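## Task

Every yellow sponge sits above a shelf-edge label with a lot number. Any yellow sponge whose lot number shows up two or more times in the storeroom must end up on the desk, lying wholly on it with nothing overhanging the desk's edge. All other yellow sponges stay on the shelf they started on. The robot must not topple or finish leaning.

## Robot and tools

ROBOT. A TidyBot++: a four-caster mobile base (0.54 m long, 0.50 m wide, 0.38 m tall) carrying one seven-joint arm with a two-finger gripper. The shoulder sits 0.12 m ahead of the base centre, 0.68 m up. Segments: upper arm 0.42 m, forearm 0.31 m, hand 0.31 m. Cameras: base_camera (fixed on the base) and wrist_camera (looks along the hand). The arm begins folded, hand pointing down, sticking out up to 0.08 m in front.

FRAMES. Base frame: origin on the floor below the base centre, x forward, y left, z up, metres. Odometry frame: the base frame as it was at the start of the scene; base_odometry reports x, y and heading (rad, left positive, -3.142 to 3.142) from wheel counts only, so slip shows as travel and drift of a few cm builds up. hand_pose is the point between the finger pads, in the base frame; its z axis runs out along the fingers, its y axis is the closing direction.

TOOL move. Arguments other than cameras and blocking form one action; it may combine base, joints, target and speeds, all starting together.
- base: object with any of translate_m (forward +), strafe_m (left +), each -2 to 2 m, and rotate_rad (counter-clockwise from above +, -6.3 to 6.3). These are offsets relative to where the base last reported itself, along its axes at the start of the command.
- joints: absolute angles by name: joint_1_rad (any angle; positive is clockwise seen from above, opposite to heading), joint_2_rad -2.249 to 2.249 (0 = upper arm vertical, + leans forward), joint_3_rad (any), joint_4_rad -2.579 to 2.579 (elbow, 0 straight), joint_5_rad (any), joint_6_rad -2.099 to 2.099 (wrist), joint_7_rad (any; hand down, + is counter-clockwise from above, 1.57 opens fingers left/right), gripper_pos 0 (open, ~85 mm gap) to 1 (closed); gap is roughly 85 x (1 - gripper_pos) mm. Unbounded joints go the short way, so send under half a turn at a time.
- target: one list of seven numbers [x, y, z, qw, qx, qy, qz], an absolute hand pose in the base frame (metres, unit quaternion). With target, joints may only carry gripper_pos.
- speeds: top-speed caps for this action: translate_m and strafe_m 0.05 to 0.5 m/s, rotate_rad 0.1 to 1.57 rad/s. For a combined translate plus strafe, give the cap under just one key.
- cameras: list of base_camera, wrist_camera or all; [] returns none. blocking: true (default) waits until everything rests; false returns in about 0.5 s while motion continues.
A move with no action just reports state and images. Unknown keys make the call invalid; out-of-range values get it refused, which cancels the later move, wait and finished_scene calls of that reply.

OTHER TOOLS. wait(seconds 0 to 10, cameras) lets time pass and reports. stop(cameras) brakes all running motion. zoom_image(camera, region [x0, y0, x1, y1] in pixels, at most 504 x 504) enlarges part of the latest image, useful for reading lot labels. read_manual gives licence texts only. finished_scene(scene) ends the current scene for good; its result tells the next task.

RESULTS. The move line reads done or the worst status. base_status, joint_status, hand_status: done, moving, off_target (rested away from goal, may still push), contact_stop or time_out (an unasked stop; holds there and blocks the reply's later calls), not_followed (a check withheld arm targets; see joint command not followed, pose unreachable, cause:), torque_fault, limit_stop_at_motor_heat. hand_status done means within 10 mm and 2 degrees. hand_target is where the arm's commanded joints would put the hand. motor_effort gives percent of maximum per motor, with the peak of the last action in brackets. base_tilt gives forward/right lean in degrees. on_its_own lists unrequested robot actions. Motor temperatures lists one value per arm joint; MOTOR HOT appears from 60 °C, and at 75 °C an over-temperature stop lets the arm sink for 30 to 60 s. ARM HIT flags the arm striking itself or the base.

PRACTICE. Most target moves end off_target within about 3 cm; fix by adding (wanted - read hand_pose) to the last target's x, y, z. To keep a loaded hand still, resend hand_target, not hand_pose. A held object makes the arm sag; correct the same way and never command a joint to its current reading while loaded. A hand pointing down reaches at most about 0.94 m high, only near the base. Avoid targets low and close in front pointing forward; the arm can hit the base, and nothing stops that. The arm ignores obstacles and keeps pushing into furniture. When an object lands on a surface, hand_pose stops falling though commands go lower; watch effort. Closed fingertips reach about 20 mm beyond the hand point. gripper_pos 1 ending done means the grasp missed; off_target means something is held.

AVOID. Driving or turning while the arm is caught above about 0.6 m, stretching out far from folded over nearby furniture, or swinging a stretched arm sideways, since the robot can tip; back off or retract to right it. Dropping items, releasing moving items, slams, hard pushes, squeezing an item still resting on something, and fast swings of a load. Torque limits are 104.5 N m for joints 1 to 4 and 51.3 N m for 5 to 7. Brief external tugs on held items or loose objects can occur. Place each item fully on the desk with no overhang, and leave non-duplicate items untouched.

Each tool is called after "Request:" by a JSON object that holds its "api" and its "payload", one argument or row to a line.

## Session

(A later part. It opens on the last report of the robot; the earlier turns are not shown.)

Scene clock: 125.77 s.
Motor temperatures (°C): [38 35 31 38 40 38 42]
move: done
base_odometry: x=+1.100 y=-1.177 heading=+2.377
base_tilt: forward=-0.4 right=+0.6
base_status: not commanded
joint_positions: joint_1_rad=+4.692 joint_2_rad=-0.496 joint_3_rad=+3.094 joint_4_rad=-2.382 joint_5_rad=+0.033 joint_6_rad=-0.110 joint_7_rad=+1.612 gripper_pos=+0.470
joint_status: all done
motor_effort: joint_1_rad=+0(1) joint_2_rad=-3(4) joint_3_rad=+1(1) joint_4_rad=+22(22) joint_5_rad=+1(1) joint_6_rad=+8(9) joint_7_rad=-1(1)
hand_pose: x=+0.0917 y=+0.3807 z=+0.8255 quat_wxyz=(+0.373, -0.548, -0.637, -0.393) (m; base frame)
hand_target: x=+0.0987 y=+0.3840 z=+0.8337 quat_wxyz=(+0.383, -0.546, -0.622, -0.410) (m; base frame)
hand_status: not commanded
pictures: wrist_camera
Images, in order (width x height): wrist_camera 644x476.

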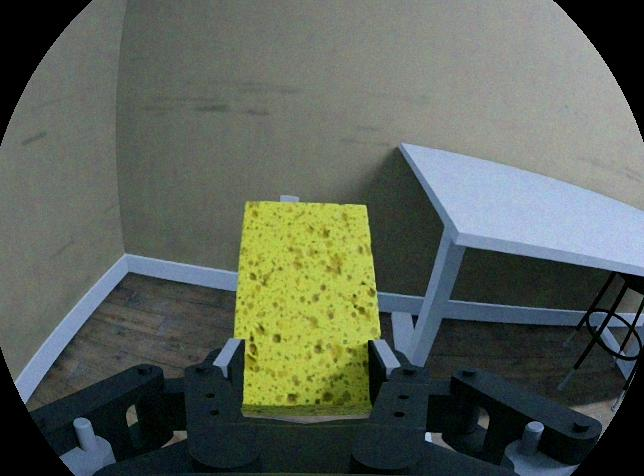

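Request:
{"api": "move", "payload": {
  "joints": {"joint_1_rad": 4.71, "joint_2_rad": -0.5, "joint_4_rad": -1.95, "joint_6_rad": -0.6},
  "cameras": ["wrist_camera"]
}}

Request:
{"api": "move", "payload": {
  "base": {"translate_m": 0.45, "strafe_m": 0.3},
  "cameras": ["wrist_camera", "base_camera"]
}}

Scene clock: 131.17 s.
Motor temperatures (°C): [38 35 31 38 40 38 42]
move: done
base_odometry: x=+1.100 y=-1.177 heading=+2.377
base_tilt: forward=-0.3 right=+0.6
base_status: not commanded
joint_positions: joint_1_rad=+4.692 joint_2_rad=-0.496 joint_3_rad=+3.094 joint_4_rad=-1.970 joint_5_rad=+0.033 joint_6_rad=-0.544 joint_7_rad=+1.612 gripper_pos=+0.470
joint_status: all done
motor_effort: joint_1_rad=+0(2) joint_2_rad=-4(6) joint_3_rad=+1(1) joint_4_rad=+23(23) joint_5_rad=+1(1) joint_6_rad=+7(9) joint_7_rad=+0(1)
hand_pose: x=+0.0925 y=+0.3921 z=+0.9476 quat_wxyz=(+0.363, -0.556, -0.637, -0.390) (m; base frame)
hand_target: x=+0.1016 y=+0.3858 z=+0.9451 quat_wxyz=(+0.350, -0.569, -0.637, -0.384) (m; base frame)
hand_status: not commanded
pictures: wrist_camera
Images, in order (width x height): wrist_camera 644x476.

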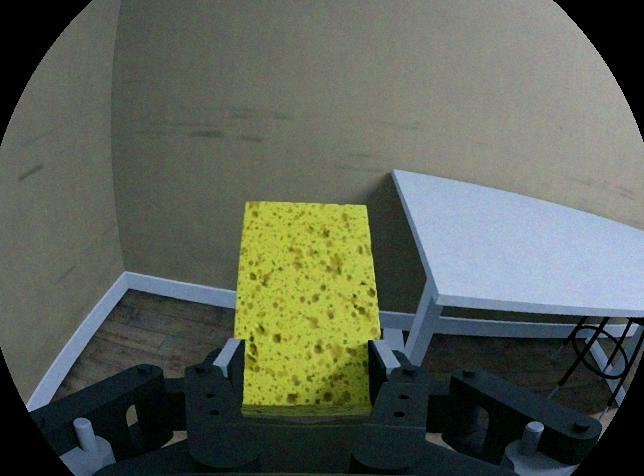

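Scene clock: 133.60 s.
Motor temperatures (°C): [38 35 31 38 40 38 42]
move: done
base_odometry: x=+0.568 y=-1.082 heading=+2.377
base_tilt: forward=-0.3 right=+0.6
base_status: done
joint_positions: joint_1_rad=+4.693 joint_2_rad=-0.497 joint_3_rad=+3.095 joint_4_rad=-1.970 joint_5_rad=+0.033 joint_6_rad=-0.547 joint_7_rad=+1.612 gripper_pos=+0.470
joint_status: not commanded
motor_effort: joint_1_rad=+0(1) joint_2_rad=-4(6) joint_3_rad=+1(3) joint_4_rad=+22(23) joint_5_rad=+1(2) joint_6_rad=+8(9) joint_7_rad=+0(1)
hand_pose: x=+0.0932 y=+0.3916 z=+0.9470 quat_wxyz=(+0.362, -0.557, -0.637, -0.390) (m; base frame)
hand_target: x=+0.1016 y=+0.3858 z=+0.9451 quat_wxyz=(+0.350, -0.569, -0.637, -0.384) (m; base frame)
hand_status: not commanded
pictures: base_camera, wrist_camera
Images, in order (width x height): base_camera 644x364, wrist_camera 644x476.

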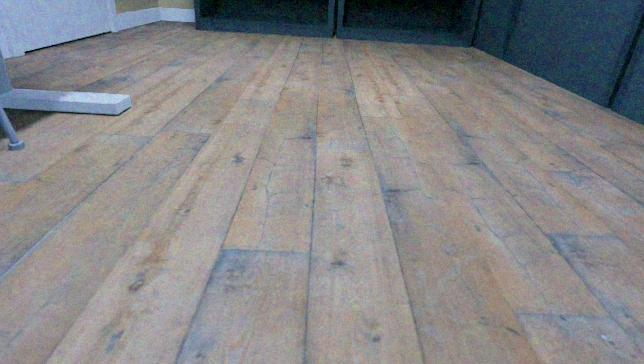

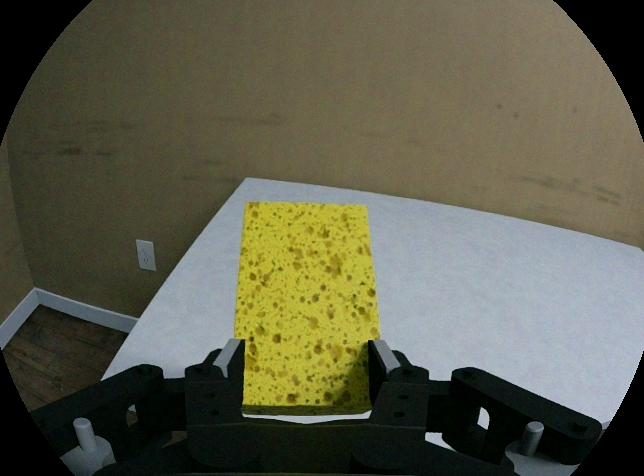

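Request:
{"api": "move", "payload": {
  "joints": {"joint_2_rad": 0.252, "joint_4_rad": -1.323, "joint_6_rad": -0.972},
  "cameras": ["wrist_camera"]
}}

Scene clock: 137.93 s.
Motor temperatures (°C): [38 35 31 38 40 38 42]
move: done
base_odometry: x=+0.568 y=-1.082 heading=+2.377
base_tilt: forward=-0.3 right=+0.6
base_status: not commanded
joint_positions: joint_1_rad=+4.693 joint_2_rad=+0.232 joint_3_rad=+3.095 joint_4_rad=-1.346 joint_5_rad=+0.033 joint_6_rad=-0.913 joint_7_rad=+1.612 gripper_pos=+0.470
joint_status: all done
motor_effort: joint_1_rad=-1(1) joint_2_rad=-28(30) joint_3_rad=+0(1) joint_4_rad=+21(23) joint_5_rad=+1(1) joint_6_rad=+6(9) joint_7_rad=+0(1)
hand_pose: x=+0.0885 y=+0.5984 z=+0.8417 quat_wxyz=(+0.221, -0.630, -0.707, -0.231) (m; base frame)
hand_target: x=+0.1006 y=+0.5929 z=+0.8304 quat_wxyz=(+0.200, -0.643, -0.707, -0.214) (m; base frame)
hand_status: not commanded
pictures: wrist_camera
Images, in order (width x height): wrist_camera 644x476.

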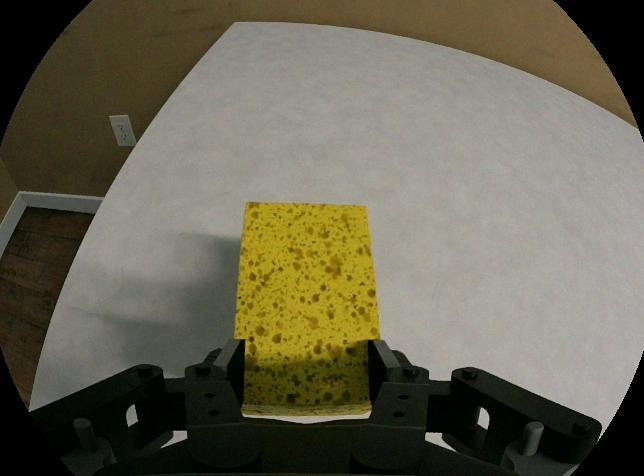

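Request:
{"api": "move", "payload": {
  "joints": {"joint_2_rad": 0.263, "joint_4_rad": -1.482, "joint_6_rad": -0.735},
  "cameras": ["wrist_camera"]
}}

Scene clock: 139.23 s.
Motor temperatures (°C): [38 35 31 38 40 38 42]
move: done
base_odometry: x=+0.568 y=-1.082 heading=+2.377
base_tilt: forward=-0.3 right=+0.6
base_status: not commanded
joint_positions: joint_1_rad=+4.693 joint_2_rad=+0.241 joint_3_rad=+3.095 joint_4_rad=-1.458 joint_5_rad=+0.033 joint_6_rad=-0.795 joint_7_rad=+1.612 gripper_pos=+0.470
joint_status: all done
motor_effort: joint_1_rad=+0(1) joint_2_rad=-28(30) joint_3_rad=+0(1) joint_4_rad=+20(22) joint_5_rad=+1(1) joint_6_rad=+6(7) joint_7_rad=+0(1)
hand_pose: x=+0.0873 y=+0.5989 z=+0.8024 quat_wxyz=(+0.221, -0.629, -0.709, -0.230) (m; base frame)
hand_target: x=+0.0978 y=+0.6094 z=+0.7883 quat_wxyz=(+0.224, -0.634, -0.702, -0.236) (m; base frame)
hand_status: not commanded
pictures: wrist_camera
Images, in order (width x height): wrist_camera 644x476.

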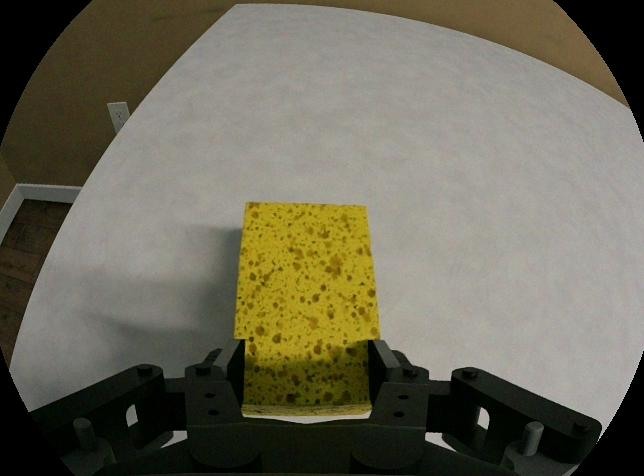

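Request:
{"api": "move", "payload": {
  "joints": {"joint_2_rad": 0.267, "joint_4_rad": -1.509, "joint_6_rad": -0.705},
  "cameras": ["wrist_camera"]
}}

Scene clock: 140.03 s.
Motor temperatures (°C): [38 35 31 38 40 38 42]
move: done
base_odometry: x=+0.568 y=-1.082 heading=+2.377
base_tilt: forward=-0.3 right=+0.5
base_status: not commanded
joint_positions: joint_1_rad=+4.693 joint_2_rad=+0.243 joint_3_rad=+3.095 joint_4_rad=-1.483 joint_5_rad=+0.033 joint_6_rad=-0.762 joint_7_rad=+1.612 gripper_pos=+0.470
joint_status: all done
motor_effort: joint_1_rad=-1(1) joint_2_rad=-28(30) joint_3_rad=+0(0) joint_4_rad=+21(21) joint_5_rad=+1(1) joint_6_rad=+5(6) joint_7_rad=+0(1)
hand_pose: x=+0.0870 y=+0.5997 z=+0.7946 quat_wxyz=(+0.223, -0.629, -0.708, -0.231) (m; base frame)
hand_target: x=+0.0976 y=+0.6089 z=+0.7781 quat_wxyz=(+0.224, -0.634, -0.702, -0.235) (m; base frame)
hand_status: not commanded
pictures: wrist_camera
Images, in order (width x height): wrist_camera 644x476.

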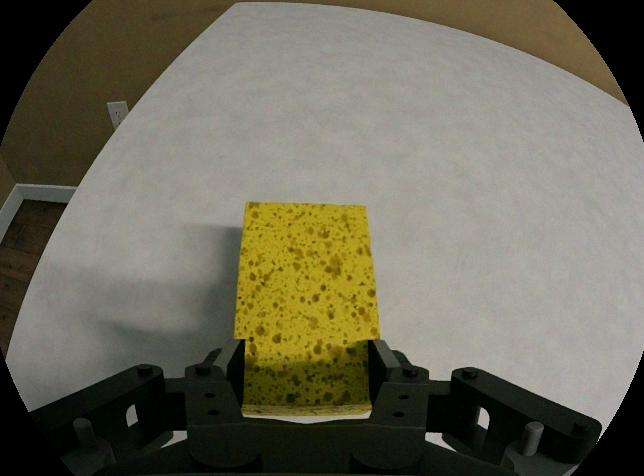

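Request:
{"api": "move", "payload": {
  "joints": {"joint_2_rad": 0.27, "joint_4_rad": -1.533, "joint_6_rad": -0.678},
  "cameras": ["wrist_camera"]
}}

Scene clock: 141.13 s.
Motor temperatures (°C): [38 35 31 38 40 38 42]
move: done
base_odometry: x=+0.568 y=-1.082 heading=+2.377
base_tilt: forward=-0.3 right=+0.6
base_status: not commanded
joint_positions: joint_1_rad=+4.693 joint_2_rad=+0.257 joint_3_rad=+3.095 joint_4_rad=-1.521 joint_5_rad=+0.033 joint_6_rad=-0.685 joint_7_rad=+1.612 gripper_pos=+0.471
joint_status: all done
motor_effort: joint_1_rad=+0(1) joint_2_rad=-29(33) joint_3_rad=+0(1) joint_4_rad=+20(22) joint_5_rad=+1(1) joint_6_rad=+6(7) joint_7_rad=+0(0)
hand_pose: x=+0.0862 y=+0.6086 z=+0.7824 quat_wxyz=(+0.232, -0.625, -0.706, -0.239) (m; base frame)
hand_target: x=+0.0973 y=+0.6083 z=+0.7695 quat_wxyz=(+0.224, -0.634, -0.702, -0.235) (m; base frame)
hand_status: not commanded
pictures: wrist_camera
Images, in order (width x height): wrist_camera 644x476.

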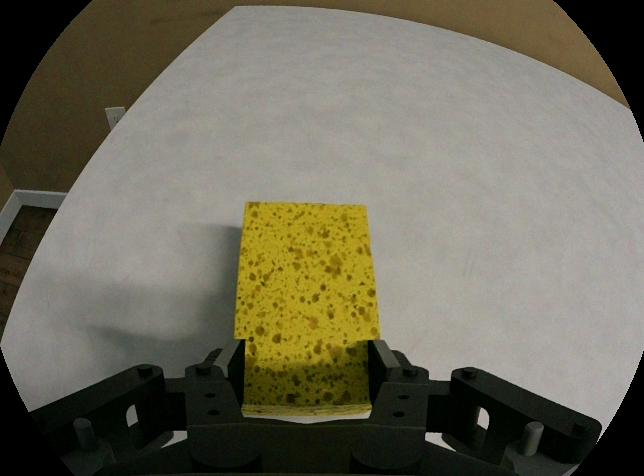

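Request:
{"api": "move", "payload": {
  "joints": {"joint_2_rad": 0.272, "joint_4_rad": -1.56, "joint_6_rad": -0.66},
  "cameras": ["wrist_camera"]
}}

Scene clock: 141.87 s.
Motor temperatures (°C): [38 35 31 38 40 38 42]
move: done
base_odometry: x=+0.568 y=-1.082 heading=+2.377
base_tilt: forward=-0.3 right=+0.6
base_status: not commanded
joint_positions: joint_1_rad=+4.693 joint_2_rad=+0.256 joint_3_rad=+3.095 joint_4_rad=-1.530 joint_5_rad=+0.033 joint_6_rad=-0.682 joint_7_rad=+1.612 gripper_pos=+0.471
joint_status: all done
motor_effort: joint_1_rad=-1(1) joint_2_rad=-27(29) joint_3_rad=+0(1) joint_4_rad=+19(21) joint_5_rad=+1(1) joint_6_rad=+5(6) joint_7_rad=+0(1)
hand_pose: x=+0.0863 y=+0.6065 z=+0.7791 quat_wxyz=(+0.231, -0.626, -0.706, -0.238) (m; base frame)
hand_target: x=+0.0972 y=+0.6042 z=+0.7584 quat_wxyz=(+0.220, -0.635, -0.704, -0.231) (m; base frame)
hand_status: not commanded
pictures: wrist_camera
Images, in order (width x height): wrist_camera 644x476.

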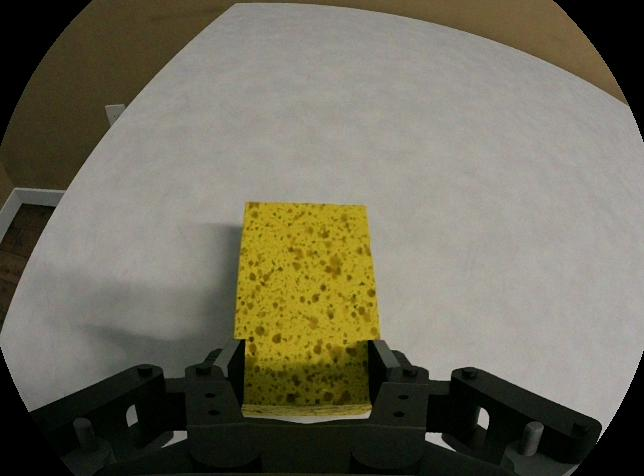

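Request:
{"api": "move", "payload": {
  "joints": {"joint_2_rad": 0.276, "joint_4_rad": -1.585, "joint_6_rad": -0.645},
  "cameras": ["wrist_camera"]
}}

Scene clock: 142.60 s.
Motor temperatures (°C): [38 35 31 38 40 38 42]
move: off_target
base_odometry: x=+0.568 y=-1.082 heading=+2.377
base_tilt: forward=-0.3 right=+0.6
base_status: not commanded
joint_positions: joint_1_rad=+4.694 joint_2_rad=+0.253 joint_3_rad=+3.095 joint_4_rad=-1.538 joint_5_rad=+0.033 joint_6_rad=-0.671 joint_7_rad=+1.612 gripper_pos=+0.471
joint_status: joint_4_rad off_target (ended at -1.538, target -1.585); the others done
motor_effort: joint_1_rad=-1(1) joint_2_rad=-24(27) joint_3_rad=+0(1) joint_4_rad=+16(19) joint_5_rad=+0(1) joint_6_rad=+3(6) joint_7_rad=-1(1)
hand_pose: x=+0.0862 y=+0.6063 z=+0.7785 quat_wxyz=(+0.232, -0.625, -0.706, -0.239) (m; base frame)
hand_target: x=+0.0972 y=+0.5998 z=+0.7465 quat_wxyz=(+0.216, -0.636, -0.705, -0.226) (m; base frame)
hand_status: not commanded
pictures: wrist_camera
Images, in order (width x height): wrist_camera 644x476.

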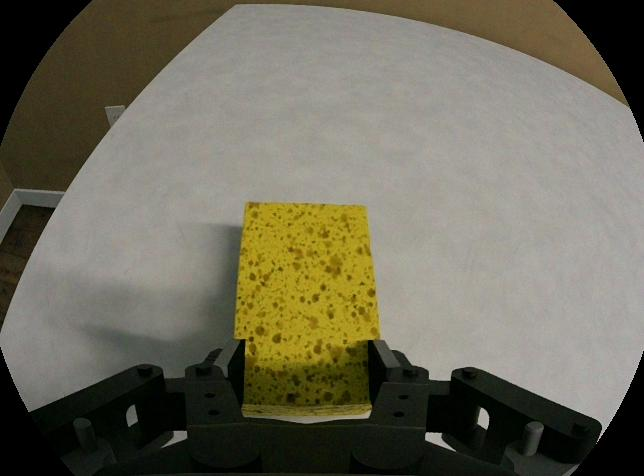

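Request:
{"api": "move", "payload": {
  "joints": {"joint_4_rad": -1.562, "joint_6_rad": -0.66, "gripper_pos": 0.3},
  "cameras": ["wrist_camera"]
}}

Request:
{"api": "move", "payload": {
  "joints": {"gripper_pos": 0.0},
  "cameras": ["wrist_camera"]
}}

Scene clock: 143.57 s.
Motor temperatures (°C): [38 35 31 38 40 38 42]
move: done
base_odometry: x=+0.568 y=-1.082 heading=+2.377
base_tilt: forward=-0.3 right=+0.5
base_status: not commanded
joint_positions: joint_1_rad=+4.694 joint_2_rad=+0.255 joint_3_rad=+3.095 joint_4_rad=-1.543 joint_5_rad=+0.033 joint_6_rad=-0.671 joint_7_rad=+1.612 gripper_pos=+0.300
joint_status: all done
motor_effort: joint_1_rad=+0(1) joint_2_rad=-28(29) joint_3_rad=+0(1) joint_4_rad=+20(21) joint_5_rad=+1(1) joint_6_rad=+6(6) joint_7_rad=+0(1)
hand_pose: x=+0.0863 y=+0.6049 z=+0.7745 quat_wxyz=(+0.230, -0.626, -0.707, -0.237) (m; base frame)
hand_target: x=+0.0972 y=+0.6038 z=+0.7549 quat_wxyz=(+0.218, -0.635, -0.704, -0.229) (m; base frame)
hand_status: not commanded
pictures: wrist_camera
Images, in order (width x height): wrist_camera 644x476.

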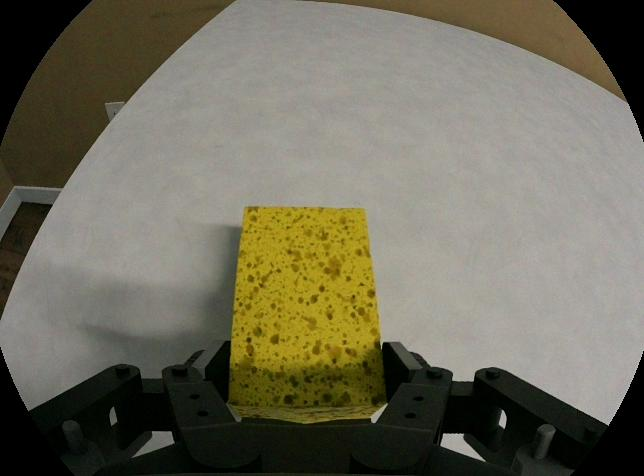

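Scene clock: 144.27 s.
Motor temperatures (°C): [38 35 31 38 40 38 42]
move: done
base_odometry: x=+0.568 y=-1.082 heading=+2.377
base_tilt: forward=-0.3 right=+0.5
base_status: not commanded
joint_positions: joint_1_rad=+4.694 joint_2_rad=+0.255 joint_3_rad=+3.095 joint_4_rad=-1.543 joint_5_rad=+0.033 joint_6_rad=-0.671 joint_7_rad=+1.612 gripper_pos=+0.000
joint_status: all done
motor_effort: joint_1_rad=+0(1) joint_2_rad=-29(29) joint_3_rad=+0(1) joint_4_rad=+20(21) joint_5_rad=+1(1) joint_6_rad=+6(6) joint_7_rad=+0(1)
hand_pose: x=+0.0863 y=+0.6049 z=+0.7745 quat_wxyz=(+0.230, -0.626, -0.707, -0.237) (m; base frame)
hand_target: x=+0.0972 y=+0.6038 z=+0.7549 quat_wxyz=(+0.218, -0.635, -0.704, -0.229) (m; base frame)
hand_status: not commanded
pictures: wrist_camera
Images, in order (width x height): wrist_camera 644x476.

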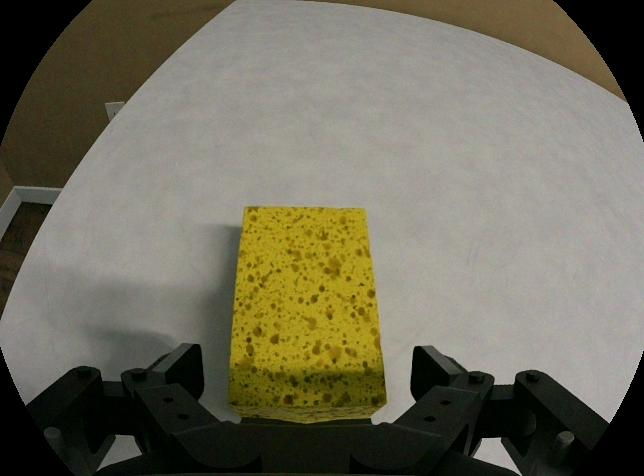

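Request:
{"api": "move", "payload": {
  "joints": {"joint_2_rad": -0.2, "joint_4_rad": -1.6, "joint_6_rad": -0.7},
  "cameras": ["wrist_camera"]
}}

Request:
{"api": "move", "payload": {
  "base": {"translate_m": 1.5},
  "joints": {"joint_1_rad": 6.283, "joint_2_rad": -0.306, "joint_4_rad": -2.512, "joint_6_rad": 0.3},
  "cameras": ["wrist_camera", "base_camera"]
}}

Scene clock: 146.77 s.
Motor temperatures (°C): [38 35 31 38 40 38 42]
move: done
base_odometry: x=+0.568 y=-1.082 heading=+2.377
base_tilt: forward=-0.4 right=+0.6
base_status: not commanded
joint_positions: joint_1_rad=+4.694 joint_2_rad=-0.203 joint_3_rad=+3.095 joint_4_rad=-1.569 joint_5_rad=+0.033 joint_6_rad=-0.671 joint_7_rad=+1.612 gripper_pos=+0.000
joint_status: all done
motor_effort: joint_1_rad=-1(1) joint_2_rad=-14(31) joint_3_rad=+0(1) joint_4_rad=+22(23) joint_5_rad=+1(1) joint_6_rad=+8(8) joint_7_rad=+0(1)
hand_pose: x=+0.0885 y=+0.4996 z=+1.0181 quat_wxyz=(+0.361, -0.563, -0.638, -0.381) (m; base frame)
hand_target: x=+0.0985 y=+0.4940 z=+0.9904 quat_wxyz=(+0.339, -0.580, -0.645, -0.365) (m; base frame)
hand_status: not commanded
pictures: wrist_camera
Images, in order (width x height): wrist_camera 644x476.

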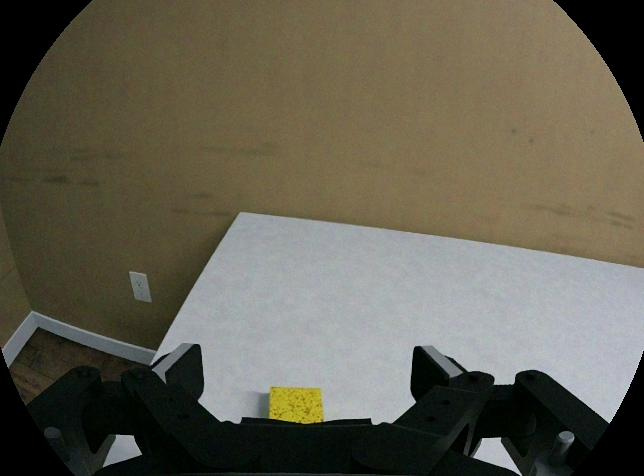

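Scene clock: 150.47 s.
Motor temperatures (°C): [38 35 31 38 40 38 42]
move: done
base_odometry: x=-0.515 y=-0.044 heading=+2.378
base_tilt: forward=-0.3 right=+0.6
base_status: done
joint_positions: joint_1_rad=+6.265 joint_2_rad=-0.296 joint_3_rad=+3.092 joint_4_rad=-2.482 joint_5_rad=+0.033 joint_6_rad=+0.240 joint_7_rad=+1.612 gripper_pos=+0.000
joint_status: all done
motor_effort: joint_1_rad=+0(2) joint_2_rad=-8(14) joint_3_rad=+1(4) joint_4_rad=+19(23) joint_5_rad=+1(2) joint_6_rad=+8(9) joint_7_rad=+0(1)
hand_pose: x=+0.5409 y=+0.0331 z=+0.7888 quat_wxyz=(-0.005, -0.824, -0.064, -0.563) (m; base frame)
hand_target: x=+0.5381 y=+0.0241 z=+0.7937 quat_wxyz=(-0.010, -0.814, -0.054, -0.579) (m; base frame)
hand_status: not commanded
pictures: base_camera, wrist_camera
Images, in order (width x height): base_camera 644x364, wrist_camera 644x476.

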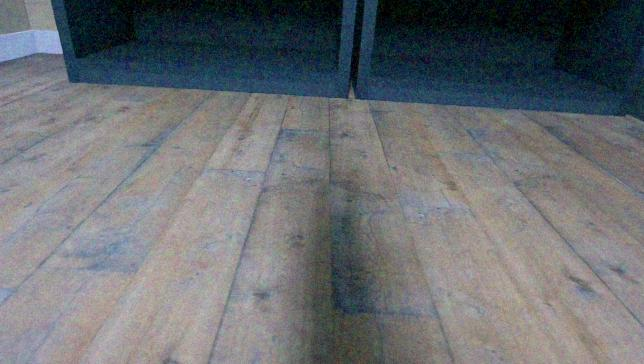

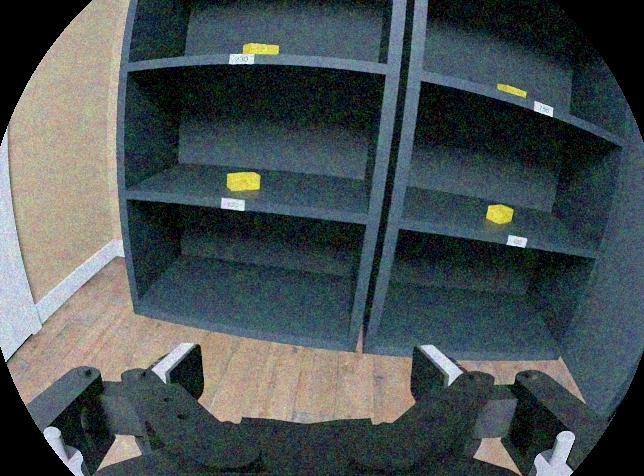

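Request:
{"api": "move", "payload": {
  "base": {"translate_m": 1.04, "strafe_m": 0.445, "rotate_rad": -0.055},
  "joints": {"joint_1_rad": 6.3, "joint_2_rad": -0.618, "joint_4_rad": -2.43, "joint_6_rad": -0.42},
  "cameras": ["wrist_camera", "base_camera"]
}}

Scene clock: 157.33 s.
Motor temperatures (°C): [38 35 31 38 40 38 42]
move: done
base_odometry: x=-1.574 y=+0.354 heading=+2.322
base_tilt: forward=-0.3 right=+0.6
base_status: done
joint_positions: joint_1_rad=+6.281 joint_2_rad=-0.609 joint_3_rad=+3.093 joint_4_rad=-2.448 joint_5_rad=+0.033 joint_6_rad=-0.365 joint_7_rad=+1.612 gripper_pos=+0.000
joint_status: all done
motor_effort: joint_1_rad=+0(3) joint_2_rad=+0(8) joint_3_rad=+1(2) joint_4_rad=+21(22) joint_5_rad=+1(1) joint_6_rad=+7(9) joint_7_rad=+0(1)
hand_pose: x=+0.4317 y=+0.0130 z=+0.7592 quat_wxyz=(-0.025, -0.890, -0.055, -0.452) (m; base frame)
hand_target: x=+0.4257 y=+0.0052 z=+0.7582 quat_wxyz=(-0.029, -0.897, -0.044, -0.439) (m; base frame)
hand_status: not commanded
pictures: base_camera, wrist_camera
Images, in order (width x height): base_camera 644x364, wrist_camera 644x476.

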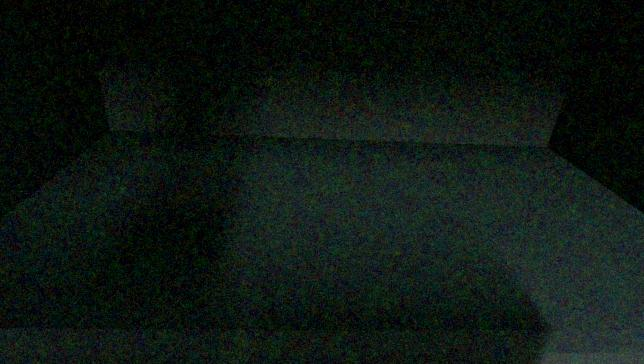

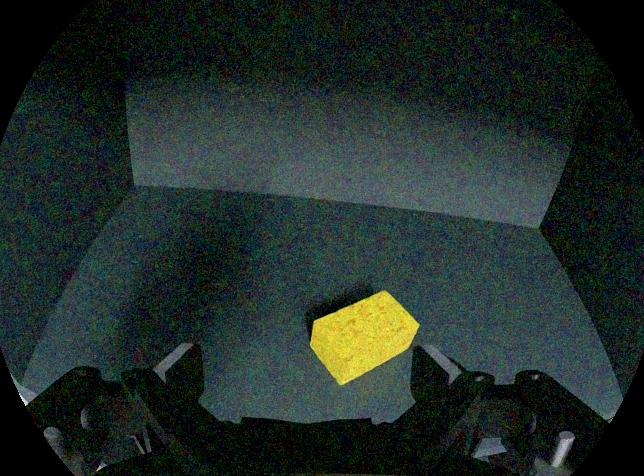

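Request:
{"api": "move", "payload": {
  "base": {"translate_m": 0.04, "strafe_m": 0.3625},
  "joints": {"joint_1_rad": 7.034, "joint_7_rad": 1.34},
  "cameras": ["wrist_camera", "base_camera"]
}}

Scene clock: 163.13 s.
Motor temperatures (°C): [38 35 31 38 40 38 42]
move: done
base_odometry: x=-1.867 y=+0.136 heading=+2.321
base_tilt: forward=-0.3 right=+0.6
base_status: done
joint_positions: joint_1_rad=+7.015 joint_2_rad=-0.610 joint_3_rad=+3.093 joint_4_rad=-2.448 joint_5_rad=+0.033 joint_6_rad=-0.366 joint_7_rad=+1.383 gripper_pos=+0.000
joint_status: all done
motor_effort: joint_1_rad=+0(2) joint_2_rad=+1(2) joint_3_rad=+1(3) joint_4_rad=+21(22) joint_5_rad=+1(2) joint_6_rad=+7(8) joint_7_rad=+0(1)
hand_pose: x=+0.3596 y=-0.1999 z=+0.7590 quat_wxyz=(-0.137, -0.814, +0.364, -0.431) (m; base frame)
hand_target: x=+0.3503 y=-0.2016 z=+0.7582 quat_wxyz=(-0.129, -0.807, +0.394, -0.420) (m; base frame)
hand_status: not commanded
pictures: base_camera, wrist_camera
Images, in order (width x height): base_camera 644x364, wrist_camera 644x476.

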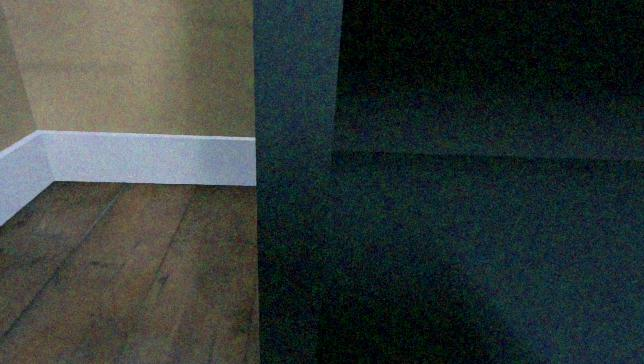

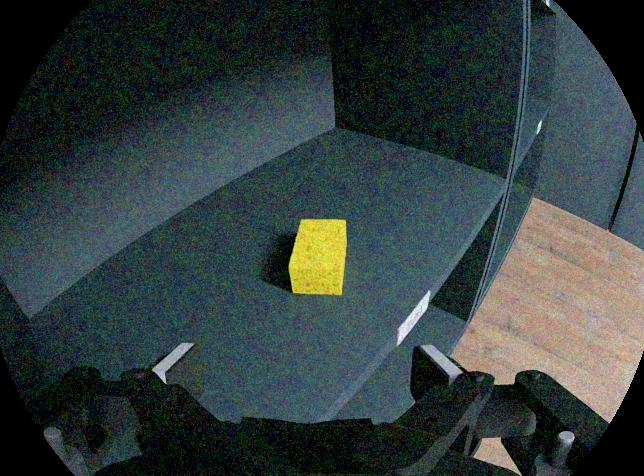

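Request:
{"api": "move", "payload": {
  "joints": {"joint_2_rad": 0.215, "joint_4_rad": -2.245, "joint_6_rad": 0.16, "joint_7_rad": 1.24},
  "cameras": ["wrist_camera"]
}}

Scene clock: 167.00 s.
Motor temperatures (°C): [38 35 31 38 40 38 42]
move: done
base_odometry: x=-1.867 y=+0.136 heading=+2.321
base_tilt: forward=-0.3 right=+0.6
base_status: not commanded
joint_positions: joint_1_rad=+7.015 joint_2_rad=+0.194 joint_3_rad=+3.093 joint_4_rad=-2.267 joint_5_rad=+0.033 joint_6_rad=+0.096 joint_7_rad=+1.282 gripper_pos=+0.000
joint_status: all done
motor_effort: joint_1_rad=+0(1) joint_2_rad=-21(22) joint_3_rad=+0(1) joint_4_rad=+15(22) joint_5_rad=+1(1) joint_6_rad=+6(8) joint_7_rad=+0(1)
hand_pose: x=+0.5055 y=-0.3119 z=+0.6287 quat_wxyz=(-0.075, -0.824, +0.420, -0.371) (m; base frame)
hand_target: x=+0.5162 y=-0.3347 z=+0.6416 quat_wxyz=(-0.076, -0.800, +0.440, -0.401) (m; base frame)
hand_status: not commanded
pictures: wrist_camera
Images, in order (width x height): wrist_camera 644x476.

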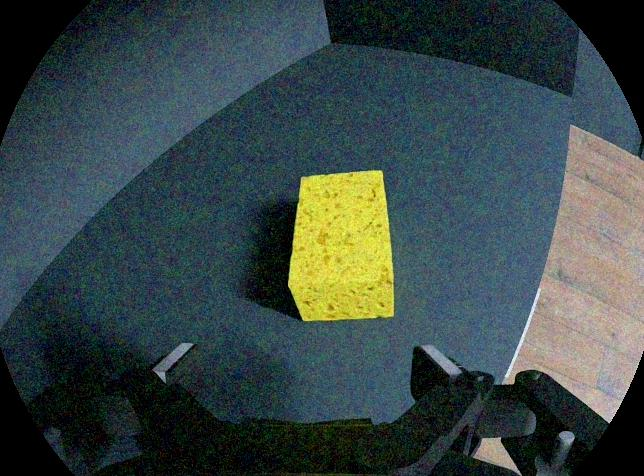

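Request:
{"api": "move", "payload": {
  "joints": {"joint_1_rad": 7.064},
  "cameras": ["wrist_camera"]
}}

Scene clock: 168.70 s.
Motor temperatures (°C): [38 35 31 38 40 38 42]
move: done
base_odometry: x=-1.867 y=+0.136 heading=+2.321
base_tilt: forward=-0.3 right=+0.6
base_status: not commanded
joint_positions: joint_1_rad=+7.050 joint_2_rad=+0.194 joint_3_rad=+3.093 joint_4_rad=-2.267 joint_5_rad=+0.033 joint_6_rad=+0.100 joint_7_rad=+1.281 gripper_pos=+0.000
joint_status: all done
motor_effort: joint_1_rad=-1(2) joint_2_rad=-20(22) joint_3_rad=+0(1) joint_4_rad=+15(15) joint_5_rad=+1(1) joint_6_rad=+6(7) joint_7_rad=+0(1)
hand_pose: x=+0.4951 y=-0.3256 z=+0.6295 quat_wxyz=(-0.082, -0.816, +0.434, -0.372) (m; base frame)
hand_target: x=+0.5060 y=-0.3464 z=+0.6416 quat_wxyz=(-0.082, -0.793, +0.452, -0.400) (m; base frame)
hand_status: not commanded
pictures: wrist_camera
Images, in order (width x height): wrist_camera 644x476.

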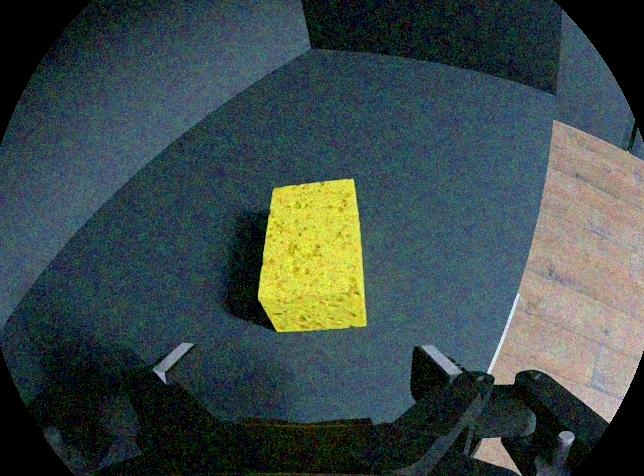

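Request:
{"api": "move", "payload": {
  "joints": {"joint_2_rad": 0.465, "joint_4_rad": -1.993, "joint_6_rad": 0.16},
  "cameras": ["wrist_camera"]
}}

Scene clock: 171.93 s.
Motor temperatures (°C): [38 35 31 38 40 38 42]
move: done
base_odometry: x=-1.867 y=+0.136 heading=+2.321
base_tilt: forward=-0.3 right=+0.6
base_status: not commanded
joint_positions: joint_1_rad=+7.050 joint_2_rad=+0.442 joint_3_rad=+3.093 joint_4_rad=-2.015 joint_5_rad=+0.033 joint_6_rad=+0.103 joint_7_rad=+1.281 gripper_pos=+0.000
joint_status: all done
motor_effort: joint_1_rad=-1(1) joint_2_rad=-30(31) joint_3_rad=-1(1) joint_4_rad=+15(16) joint_5_rad=+1(1) joint_6_rad=+6(7) joint_7_rad=+0(0)
hand_pose: x=+0.5709 y=-0.3933 z=+0.5999 quat_wxyz=(-0.078, -0.813, +0.437, -0.376) (m; base frame)
hand_target: x=+0.5792 y=-0.4144 z=+0.6078 quat_wxyz=(-0.079, -0.791, +0.455, -0.402) (m; base frame)
hand_status: not commanded
pictures: wrist_camera
Images, in order (width x height): wrist_camera 644x476.

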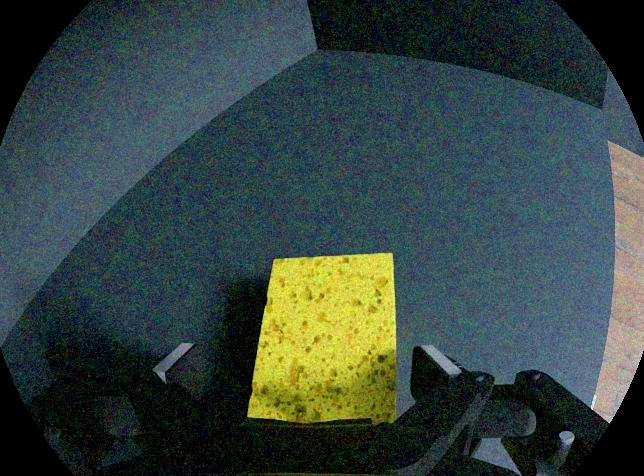

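Request:
{"api": "move", "payload": {
  "joints": {"joint_1_rad": 7.078, "gripper_pos": 0.3},
  "cameras": ["wrist_camera"]
}}

Request:
{"api": "move", "payload": {
  "joints": {"gripper_pos": 0.58},
  "cameras": ["wrist_camera"]
}}

Scene clock: 172.90 s.
Motor temperatures (°C): [38 35 31 38 40 38 42]
move: done
base_odometry: x=-1.867 y=+0.136 heading=+2.321
base_tilt: forward=-0.3 right=+0.6
base_status: not commanded
joint_positions: joint_1_rad=+7.062 joint_2_rad=+0.442 joint_3_rad=+3.093 joint_4_rad=-2.015 joint_5_rad=+0.033 joint_6_rad=+0.103 joint_7_rad=+1.281 gripper_pos=+0.300
joint_status: all done
motor_effort: joint_1_rad=-1(1) joint_2_rad=-29(30) joint_3_rad=-1(1) joint_4_rad=+15(15) joint_5_rad=+1(1) joint_6_rad=+6(7) joint_7_rad=+0(1)
hand_pose: x=+0.5659 y=-0.3990 z=+0.5999 quat_wxyz=(-0.080, -0.810, +0.442, -0.376) (m; base frame)
hand_target: x=+0.5733 y=-0.4208 z=+0.6078 quat_wxyz=(-0.081, -0.787, +0.461, -0.402) (m; base frame)
hand_status: not commanded
pictures: wrist_camera
Images, in order (width x height): wrist_camera 644x476.

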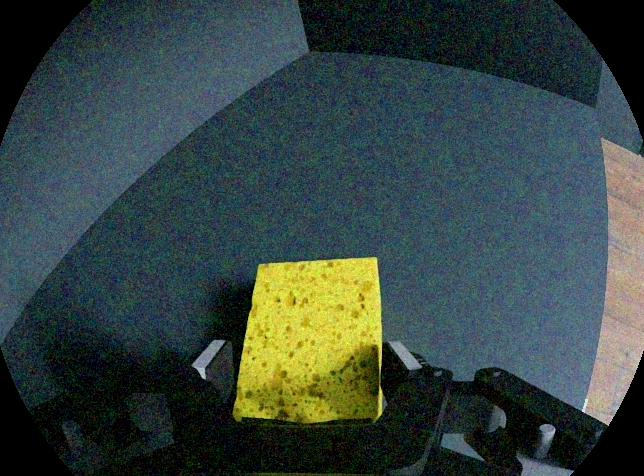

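Scene clock: 173.57 s.
Motor temperatures (°C): [38 35 31 38 40 38 42]
move: done
base_odometry: x=-1.867 y=+0.136 heading=+2.321
base_tilt: forward=-0.3 right=+0.6
base_status: not commanded
joint_positions: joint_1_rad=+7.062 joint_2_rad=+0.442 joint_3_rad=+3.093 joint_4_rad=-2.015 joint_5_rad=+0.033 joint_6_rad=+0.103 joint_7_rad=+1.281 gripper_pos=+0.580
joint_status: all done
motor_effort: joint_1_rad=+0(1) joint_2_rad=-30(30) joint_3_rad=-1(1) joint_4_rad=+15(15) joint_5_rad=+1(1) joint_6_rad=+7(7) joint_7_rad=+0(1)
hand_pose: x=+0.5659 y=-0.3990 z=+0.5999 quat_wxyz=(-0.080, -0.810, +0.442, -0.376) (m; base frame)
hand_target: x=+0.5733 y=-0.4208 z=+0.6078 quat_wxyz=(-0.081, -0.787, +0.461, -0.402) (m; base frame)
hand_status: not commanded
pictures: wrist_camera
Images, in order (width x height): wrist_camera 644x476.

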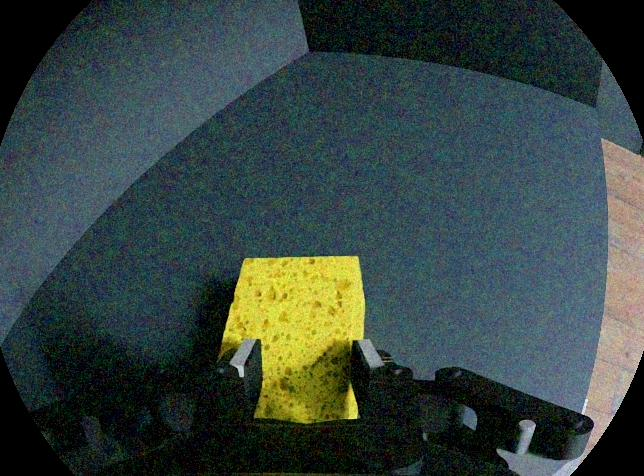

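Request:
{"api": "move", "payload": {
  "joints": {"gripper_pos": 0.1},
  "cameras": []
}}

Request:
{"api": "move", "payload": {
  "joints": {"joint_2_rad": 0.505, "joint_4_rad": -1.993, "joint_6_rad": 0.2},
  "cameras": ["wrist_camera"]
}}

Scene clock: 174.80 s.
Motor temperatures (°C): [38 35 31 38 40 38 42]
move: done
base_odometry: x=-1.867 y=+0.136 heading=+2.321
base_tilt: forward=-0.3 right=+0.6
base_status: not commanded
joint_positions: joint_1_rad=+7.062 joint_2_rad=+0.442 joint_3_rad=+3.093 joint_4_rad=-2.015 joint_5_rad=+0.033 joint_6_rad=+0.103 joint_7_rad=+1.281 gripper_pos=+0.100
joint_status: all done
motor_effort: joint_1_rad=+0(1) joint_2_rad=-30(30) joint_3_rad=-1(1) joint_4_rad=+15(15) joint_5_rad=+1(1) joint_6_rad=+7(7) joint_7_rad=+0(0)
hand_pose: x=+0.5660 y=-0.3990 z=+0.5999 quat_wxyz=(-0.080, -0.810, +0.442, -0.376) (m; base frame)
hand_target: x=+0.5733 y=-0.4208 z=+0.6078 quat_wxyz=(-0.081, -0.787, +0.461, -0.402) (m; base frame)
hand_status: not commanded
pictures: none
No camera images: "cameras" was empty.

Scene clock: 175.60 s.
Motor temperatures (°C): [38 35 31 38 40 38 42]
move: done
base_odometry: x=-1.867 y=+0.136 heading=+2.321
base_tilt: forward=-0.3 right=+0.6
base_status: not commanded
joint_positions: joint_1_rad=+7.062 joint_2_rad=+0.479 joint_3_rad=+3.093 joint_4_rad=-2.011 joint_5_rad=+0.033 joint_6_rad=+0.144 joint_7_rad=+1.280 gripper_pos=+0.100
joint_status: all done
motor_effort: joint_1_rad=+0(1) joint_2_rad=-29(32) joint_3_rad=-1(1) joint_4_rad=+13(15) joint_5_rad=+1(1) joint_6_rad=+6(7) joint_7_rad=+0(1)
hand_pose: x=+0.5716 y=-0.4037 z=+0.5883 quat_wxyz=(-0.080, -0.809, +0.442, -0.380) (m; base frame)
hand_target: x=+0.5772 y=-0.4240 z=+0.5922 quat_wxyz=(-0.080, -0.787, +0.461, -0.402) (m; base frame)
hand_status: not commanded
pictures: wrist_camera
Images, in order (width x height): wrist_camera 644x476.

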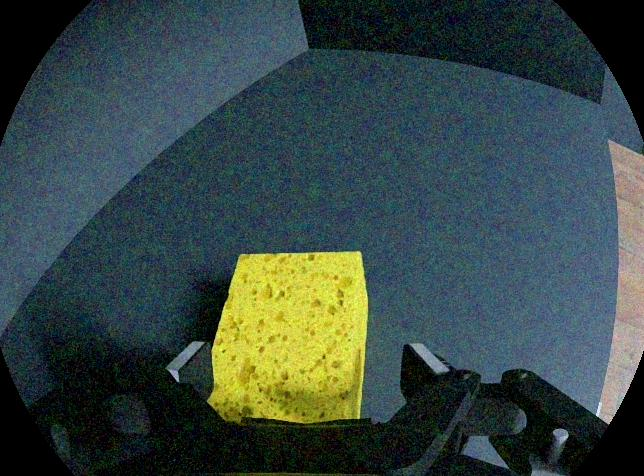

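Request:
{"api": "move", "payload": {

}}

Scene clock: 177.03 s.
Motor temperatures (°C): [38 35 31 38 40 38 42]
base_odometry: x=-1.867 y=+0.136 heading=+2.321
base_tilt: forward=-0.3 right=+0.6
base_status: not commanded
joint_positions: joint_1_rad=+7.062 joint_2_rad=+0.479 joint_3_rad=+3.093 joint_4_rad=-2.011 joint_5_rad=+0.033 joint_6_rad=+0.145 joint_7_rad=+1.280 gripper_pos=+0.100
joint_status: all done
motor_effort: joint_1_rad=+0(1) joint_2_rad=-30(32) joint_3_rad=-1(1) joint_4_rad=+14(15) joint_5_rad=+1(1) joint_6_rad=+6(7) joint_7_rad=+0(1)
hand_pose: x=+0.5717 y=-0.4038 z=+0.5884 quat_wxyz=(-0.080, -0.808, +0.442, -0.380) (m; base frame)
hand_target: x=+0.5772 y=-0.4240 z=+0.5922 quat_wxyz=(-0.080, -0.787, +0.461, -0.402) (m; base frame)
hand_status: not commanded
pictures: base_camera, wrist_camera
Images, in order (width x height): base_camera 644x364, wrist_camera 644x476.

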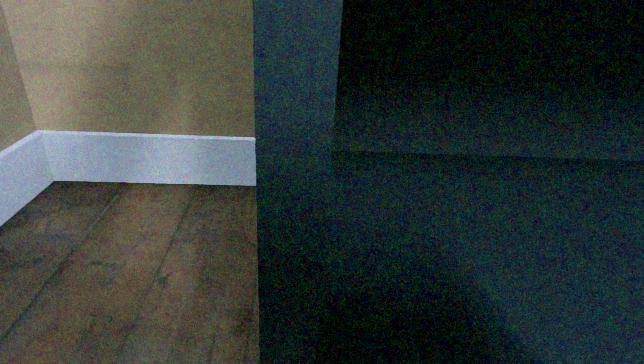

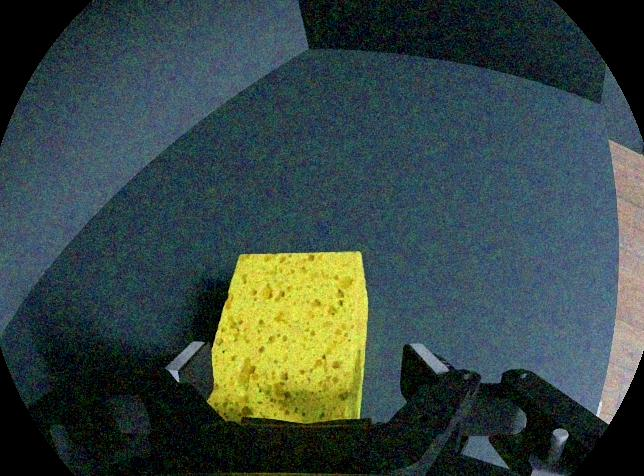

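Request:
{"api": "move", "payload": {
  "joints": {"joint_1_rad": 7.025, "joint_2_rad": 0.514},
  "cameras": ["wrist_camera"]
}}

Request:
{"api": "move", "payload": {
  "joints": {"gripper_pos": 0.3},
  "cameras": []
}}

Request:
{"api": "move", "payload": {
  "joints": {"gripper_pos": 0.58},
  "cameras": ["wrist_camera"]
}}

Scene clock: 178.07 s.
Motor temperatures (°C): [38 35 31 38 40 38 42]
move: done
base_odometry: x=-1.867 y=+0.136 heading=+2.321
base_tilt: forward=-0.3 right=+0.6
base_status: not commanded
joint_positions: joint_1_rad=+7.034 joint_2_rad=+0.483 joint_3_rad=+3.093 joint_4_rad=-2.010 joint_5_rad=+0.033 joint_6_rad=+0.146 joint_7_rad=+1.280 gripper_pos=+0.100
joint_status: all done
motor_effort: joint_1_rad=+0(2) joint_2_rad=-30(31) joint_3_rad=-1(2) joint_4_rad=+14(15) joint_5_rad=+1(1) joint_6_rad=+7(7) joint_7_rad=+0(0)
hand_pose: x=+0.5830 y=-0.3910 z=+0.5864 quat_wxyz=(-0.074, -0.815, +0.431, -0.380) (m; base frame)
hand_target: x=+0.5984 y=-0.3986 z=+0.5866 quat_wxyz=(-0.069, -0.801, +0.441, -0.400) (m; base frame)
hand_status: not commanded
pictures: wrist_camera
Images, in order (width x height): wrist_camera 644x476.

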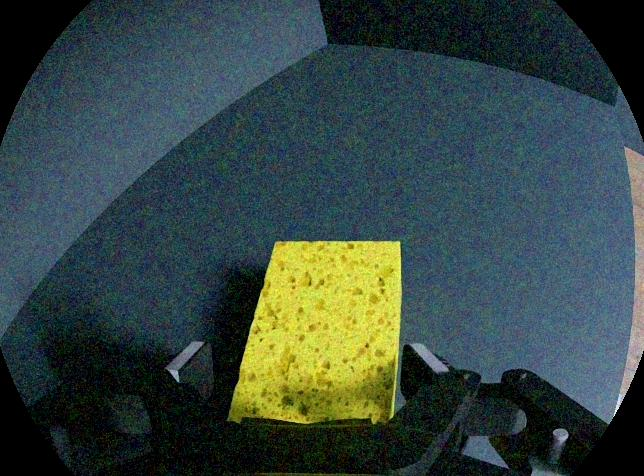

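Scene clock: 178.70 s.
Motor temperatures (°C): [38 35 31 38 40 38 42]
move: done
base_odometry: x=-1.867 y=+0.136 heading=+2.321
base_tilt: forward=-0.3 right=+0.6
base_status: not commanded
joint_positions: joint_1_rad=+7.034 joint_2_rad=+0.483 joint_3_rad=+3.093 joint_4_rad=-2.010 joint_5_rad=+0.033 joint_6_rad=+0.148 joint_7_rad=+1.280 gripper_pos=+0.297
joint_status: all done
motor_effort: joint_1_rad=-1(1) joint_2_rad=-29(31) joint_3_rad=-1(1) joint_4_rad=+13(15) joint_5_rad=+1(1) joint_6_rad=+5(7) joint_7_rad=+0(1)
hand_pose: x=+0.5836 y=-0.3915 z=+0.5869 quat_wxyz=(-0.074, -0.815, +0.431, -0.381) (m; base frame)
hand_target: x=+0.5984 y=-0.3986 z=+0.5866 quat_wxyz=(-0.069, -0.801, +0.441, -0.400) (m; base frame)
hand_status: not commanded
pictures: none
No camera images: "cameras" was empty.

Scene clock: 179.83 s.
Motor temperatures (°C): [38 35 31 38 40 38 42]
move: done
base_odometry: x=-1.867 y=+0.136 heading=+2.321
base_tilt: forward=-0.3 right=+0.6
base_status: not commanded
joint_positions: joint_1_rad=+7.034 joint_2_rad=+0.490 joint_3_rad=+3.093 joint_4_rad=-1.988 joint_5_rad=+0.033 joint_6_rad=+0.178 joint_7_rad=+1.276 gripper_pos=+0.580
joint_status: all done
motor_effort: joint_1_rad=-1(2) joint_2_rad=-29(32) joint_3_rad=-1(1) joint_4_rad=+14(15) joint_5_rad=+1(2) joint_6_rad=+6(7) joint_7_rad=+0(2)
hand_pose: x=+0.5955 y=-0.4015 z=+0.5985 quat_wxyz=(-0.078, -0.806, +0.428, -0.401) (m; base frame)
hand_target: x=+0.5984 y=-0.3986 z=+0.5866 quat_wxyz=(-0.069, -0.801, +0.441, -0.400) (m; base frame)
hand_status: not commanded
pictures: wrist_camera
Images, in order (width x height): wrist_camera 644x476.

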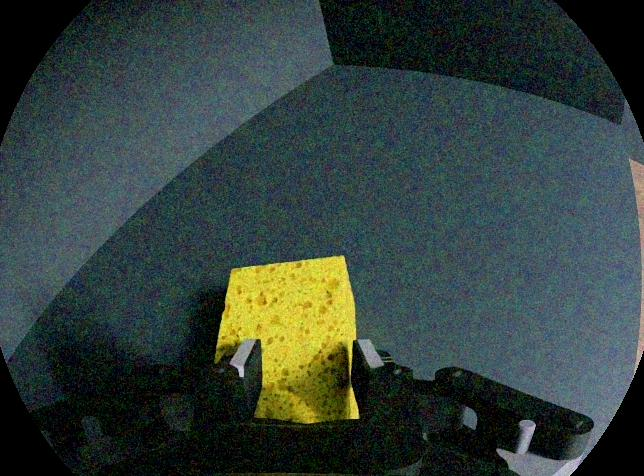

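Request:
{"api": "move", "payload": {
  "joints": {"gripper_pos": 0.1},
  "cameras": []
}}

Request:
{"api": "move", "payload": {
  "joints": {"joint_4_rad": -2.05},
  "cameras": ["wrist_camera"]
}}

Scene clock: 182.27 s.
Motor temperatures (°C): [38 36 31 38 40 38 42]
move: done
base_odometry: x=-1.867 y=+0.136 heading=+2.321
base_tilt: forward=-0.3 right=+0.6
base_status: not commanded
joint_positions: joint_1_rad=+7.034 joint_2_rad=+0.491 joint_3_rad=+3.093 joint_4_rad=-1.988 joint_5_rad=+0.033 joint_6_rad=+0.178 joint_7_rad=+1.276 gripper_pos=+0.100
joint_status: all done
motor_effort: joint_1_rad=-1(1) joint_2_rad=-30(31) joint_3_rad=-1(1) joint_4_rad=+15(15) joint_5_rad=+1(1) joint_6_rad=+7(7) joint_7_rad=+0(0)
hand_pose: x=+0.5955 y=-0.4015 z=+0.5981 quat_wxyz=(-0.078, -0.806, +0.429, -0.401) (m; base frame)
hand_target: x=+0.5984 y=-0.3986 z=+0.5866 quat_wxyz=(-0.069, -0.801, +0.441, -0.400) (m; base frame)
hand_status: not commanded
pictures: none
No camera images: "cameras" was empty.

Scene clock: 183.73 s.
Motor temperatures (°C): [38 36 31 38 40 38 42]
move: done
base_odometry: x=-1.867 y=+0.136 heading=+2.321
base_tilt: forward=-0.3 right=+0.6
base_status: not commanded
joint_positions: joint_1_rad=+7.034 joint_2_rad=+0.487 joint_3_rad=+3.093 joint_4_rad=-2.021 joint_5_rad=+0.033 joint_6_rad=+0.182 joint_7_rad=+1.275 gripper_pos=+0.100
joint_status: all done
motor_effort: joint_1_rad=+0(1) joint_2_rad=-29(31) joint_3_rad=-1(2) joint_4_rad=+12(15) joint_5_rad=+1(1) joint_6_rad=+5(7) joint_7_rad=+0(1)
hand_pose: x=+0.5851 y=-0.3920 z=+0.5876 quat_wxyz=(-0.075, -0.810, +0.431, -0.390) (m; base frame)
hand_target: x=+0.5781 y=-0.3808 z=+0.5636 quat_wxyz=(-0.063, -0.810, +0.446, -0.374) (m; base frame)
hand_status: not commanded
pictures: wrist_camera
Images, in order (width x height): wrist_camera 644x476.

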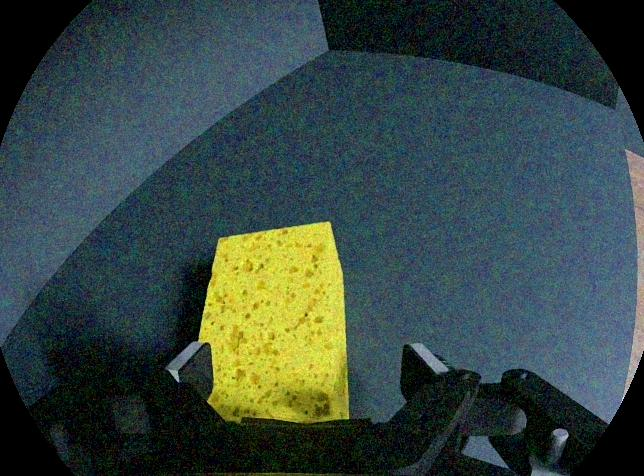

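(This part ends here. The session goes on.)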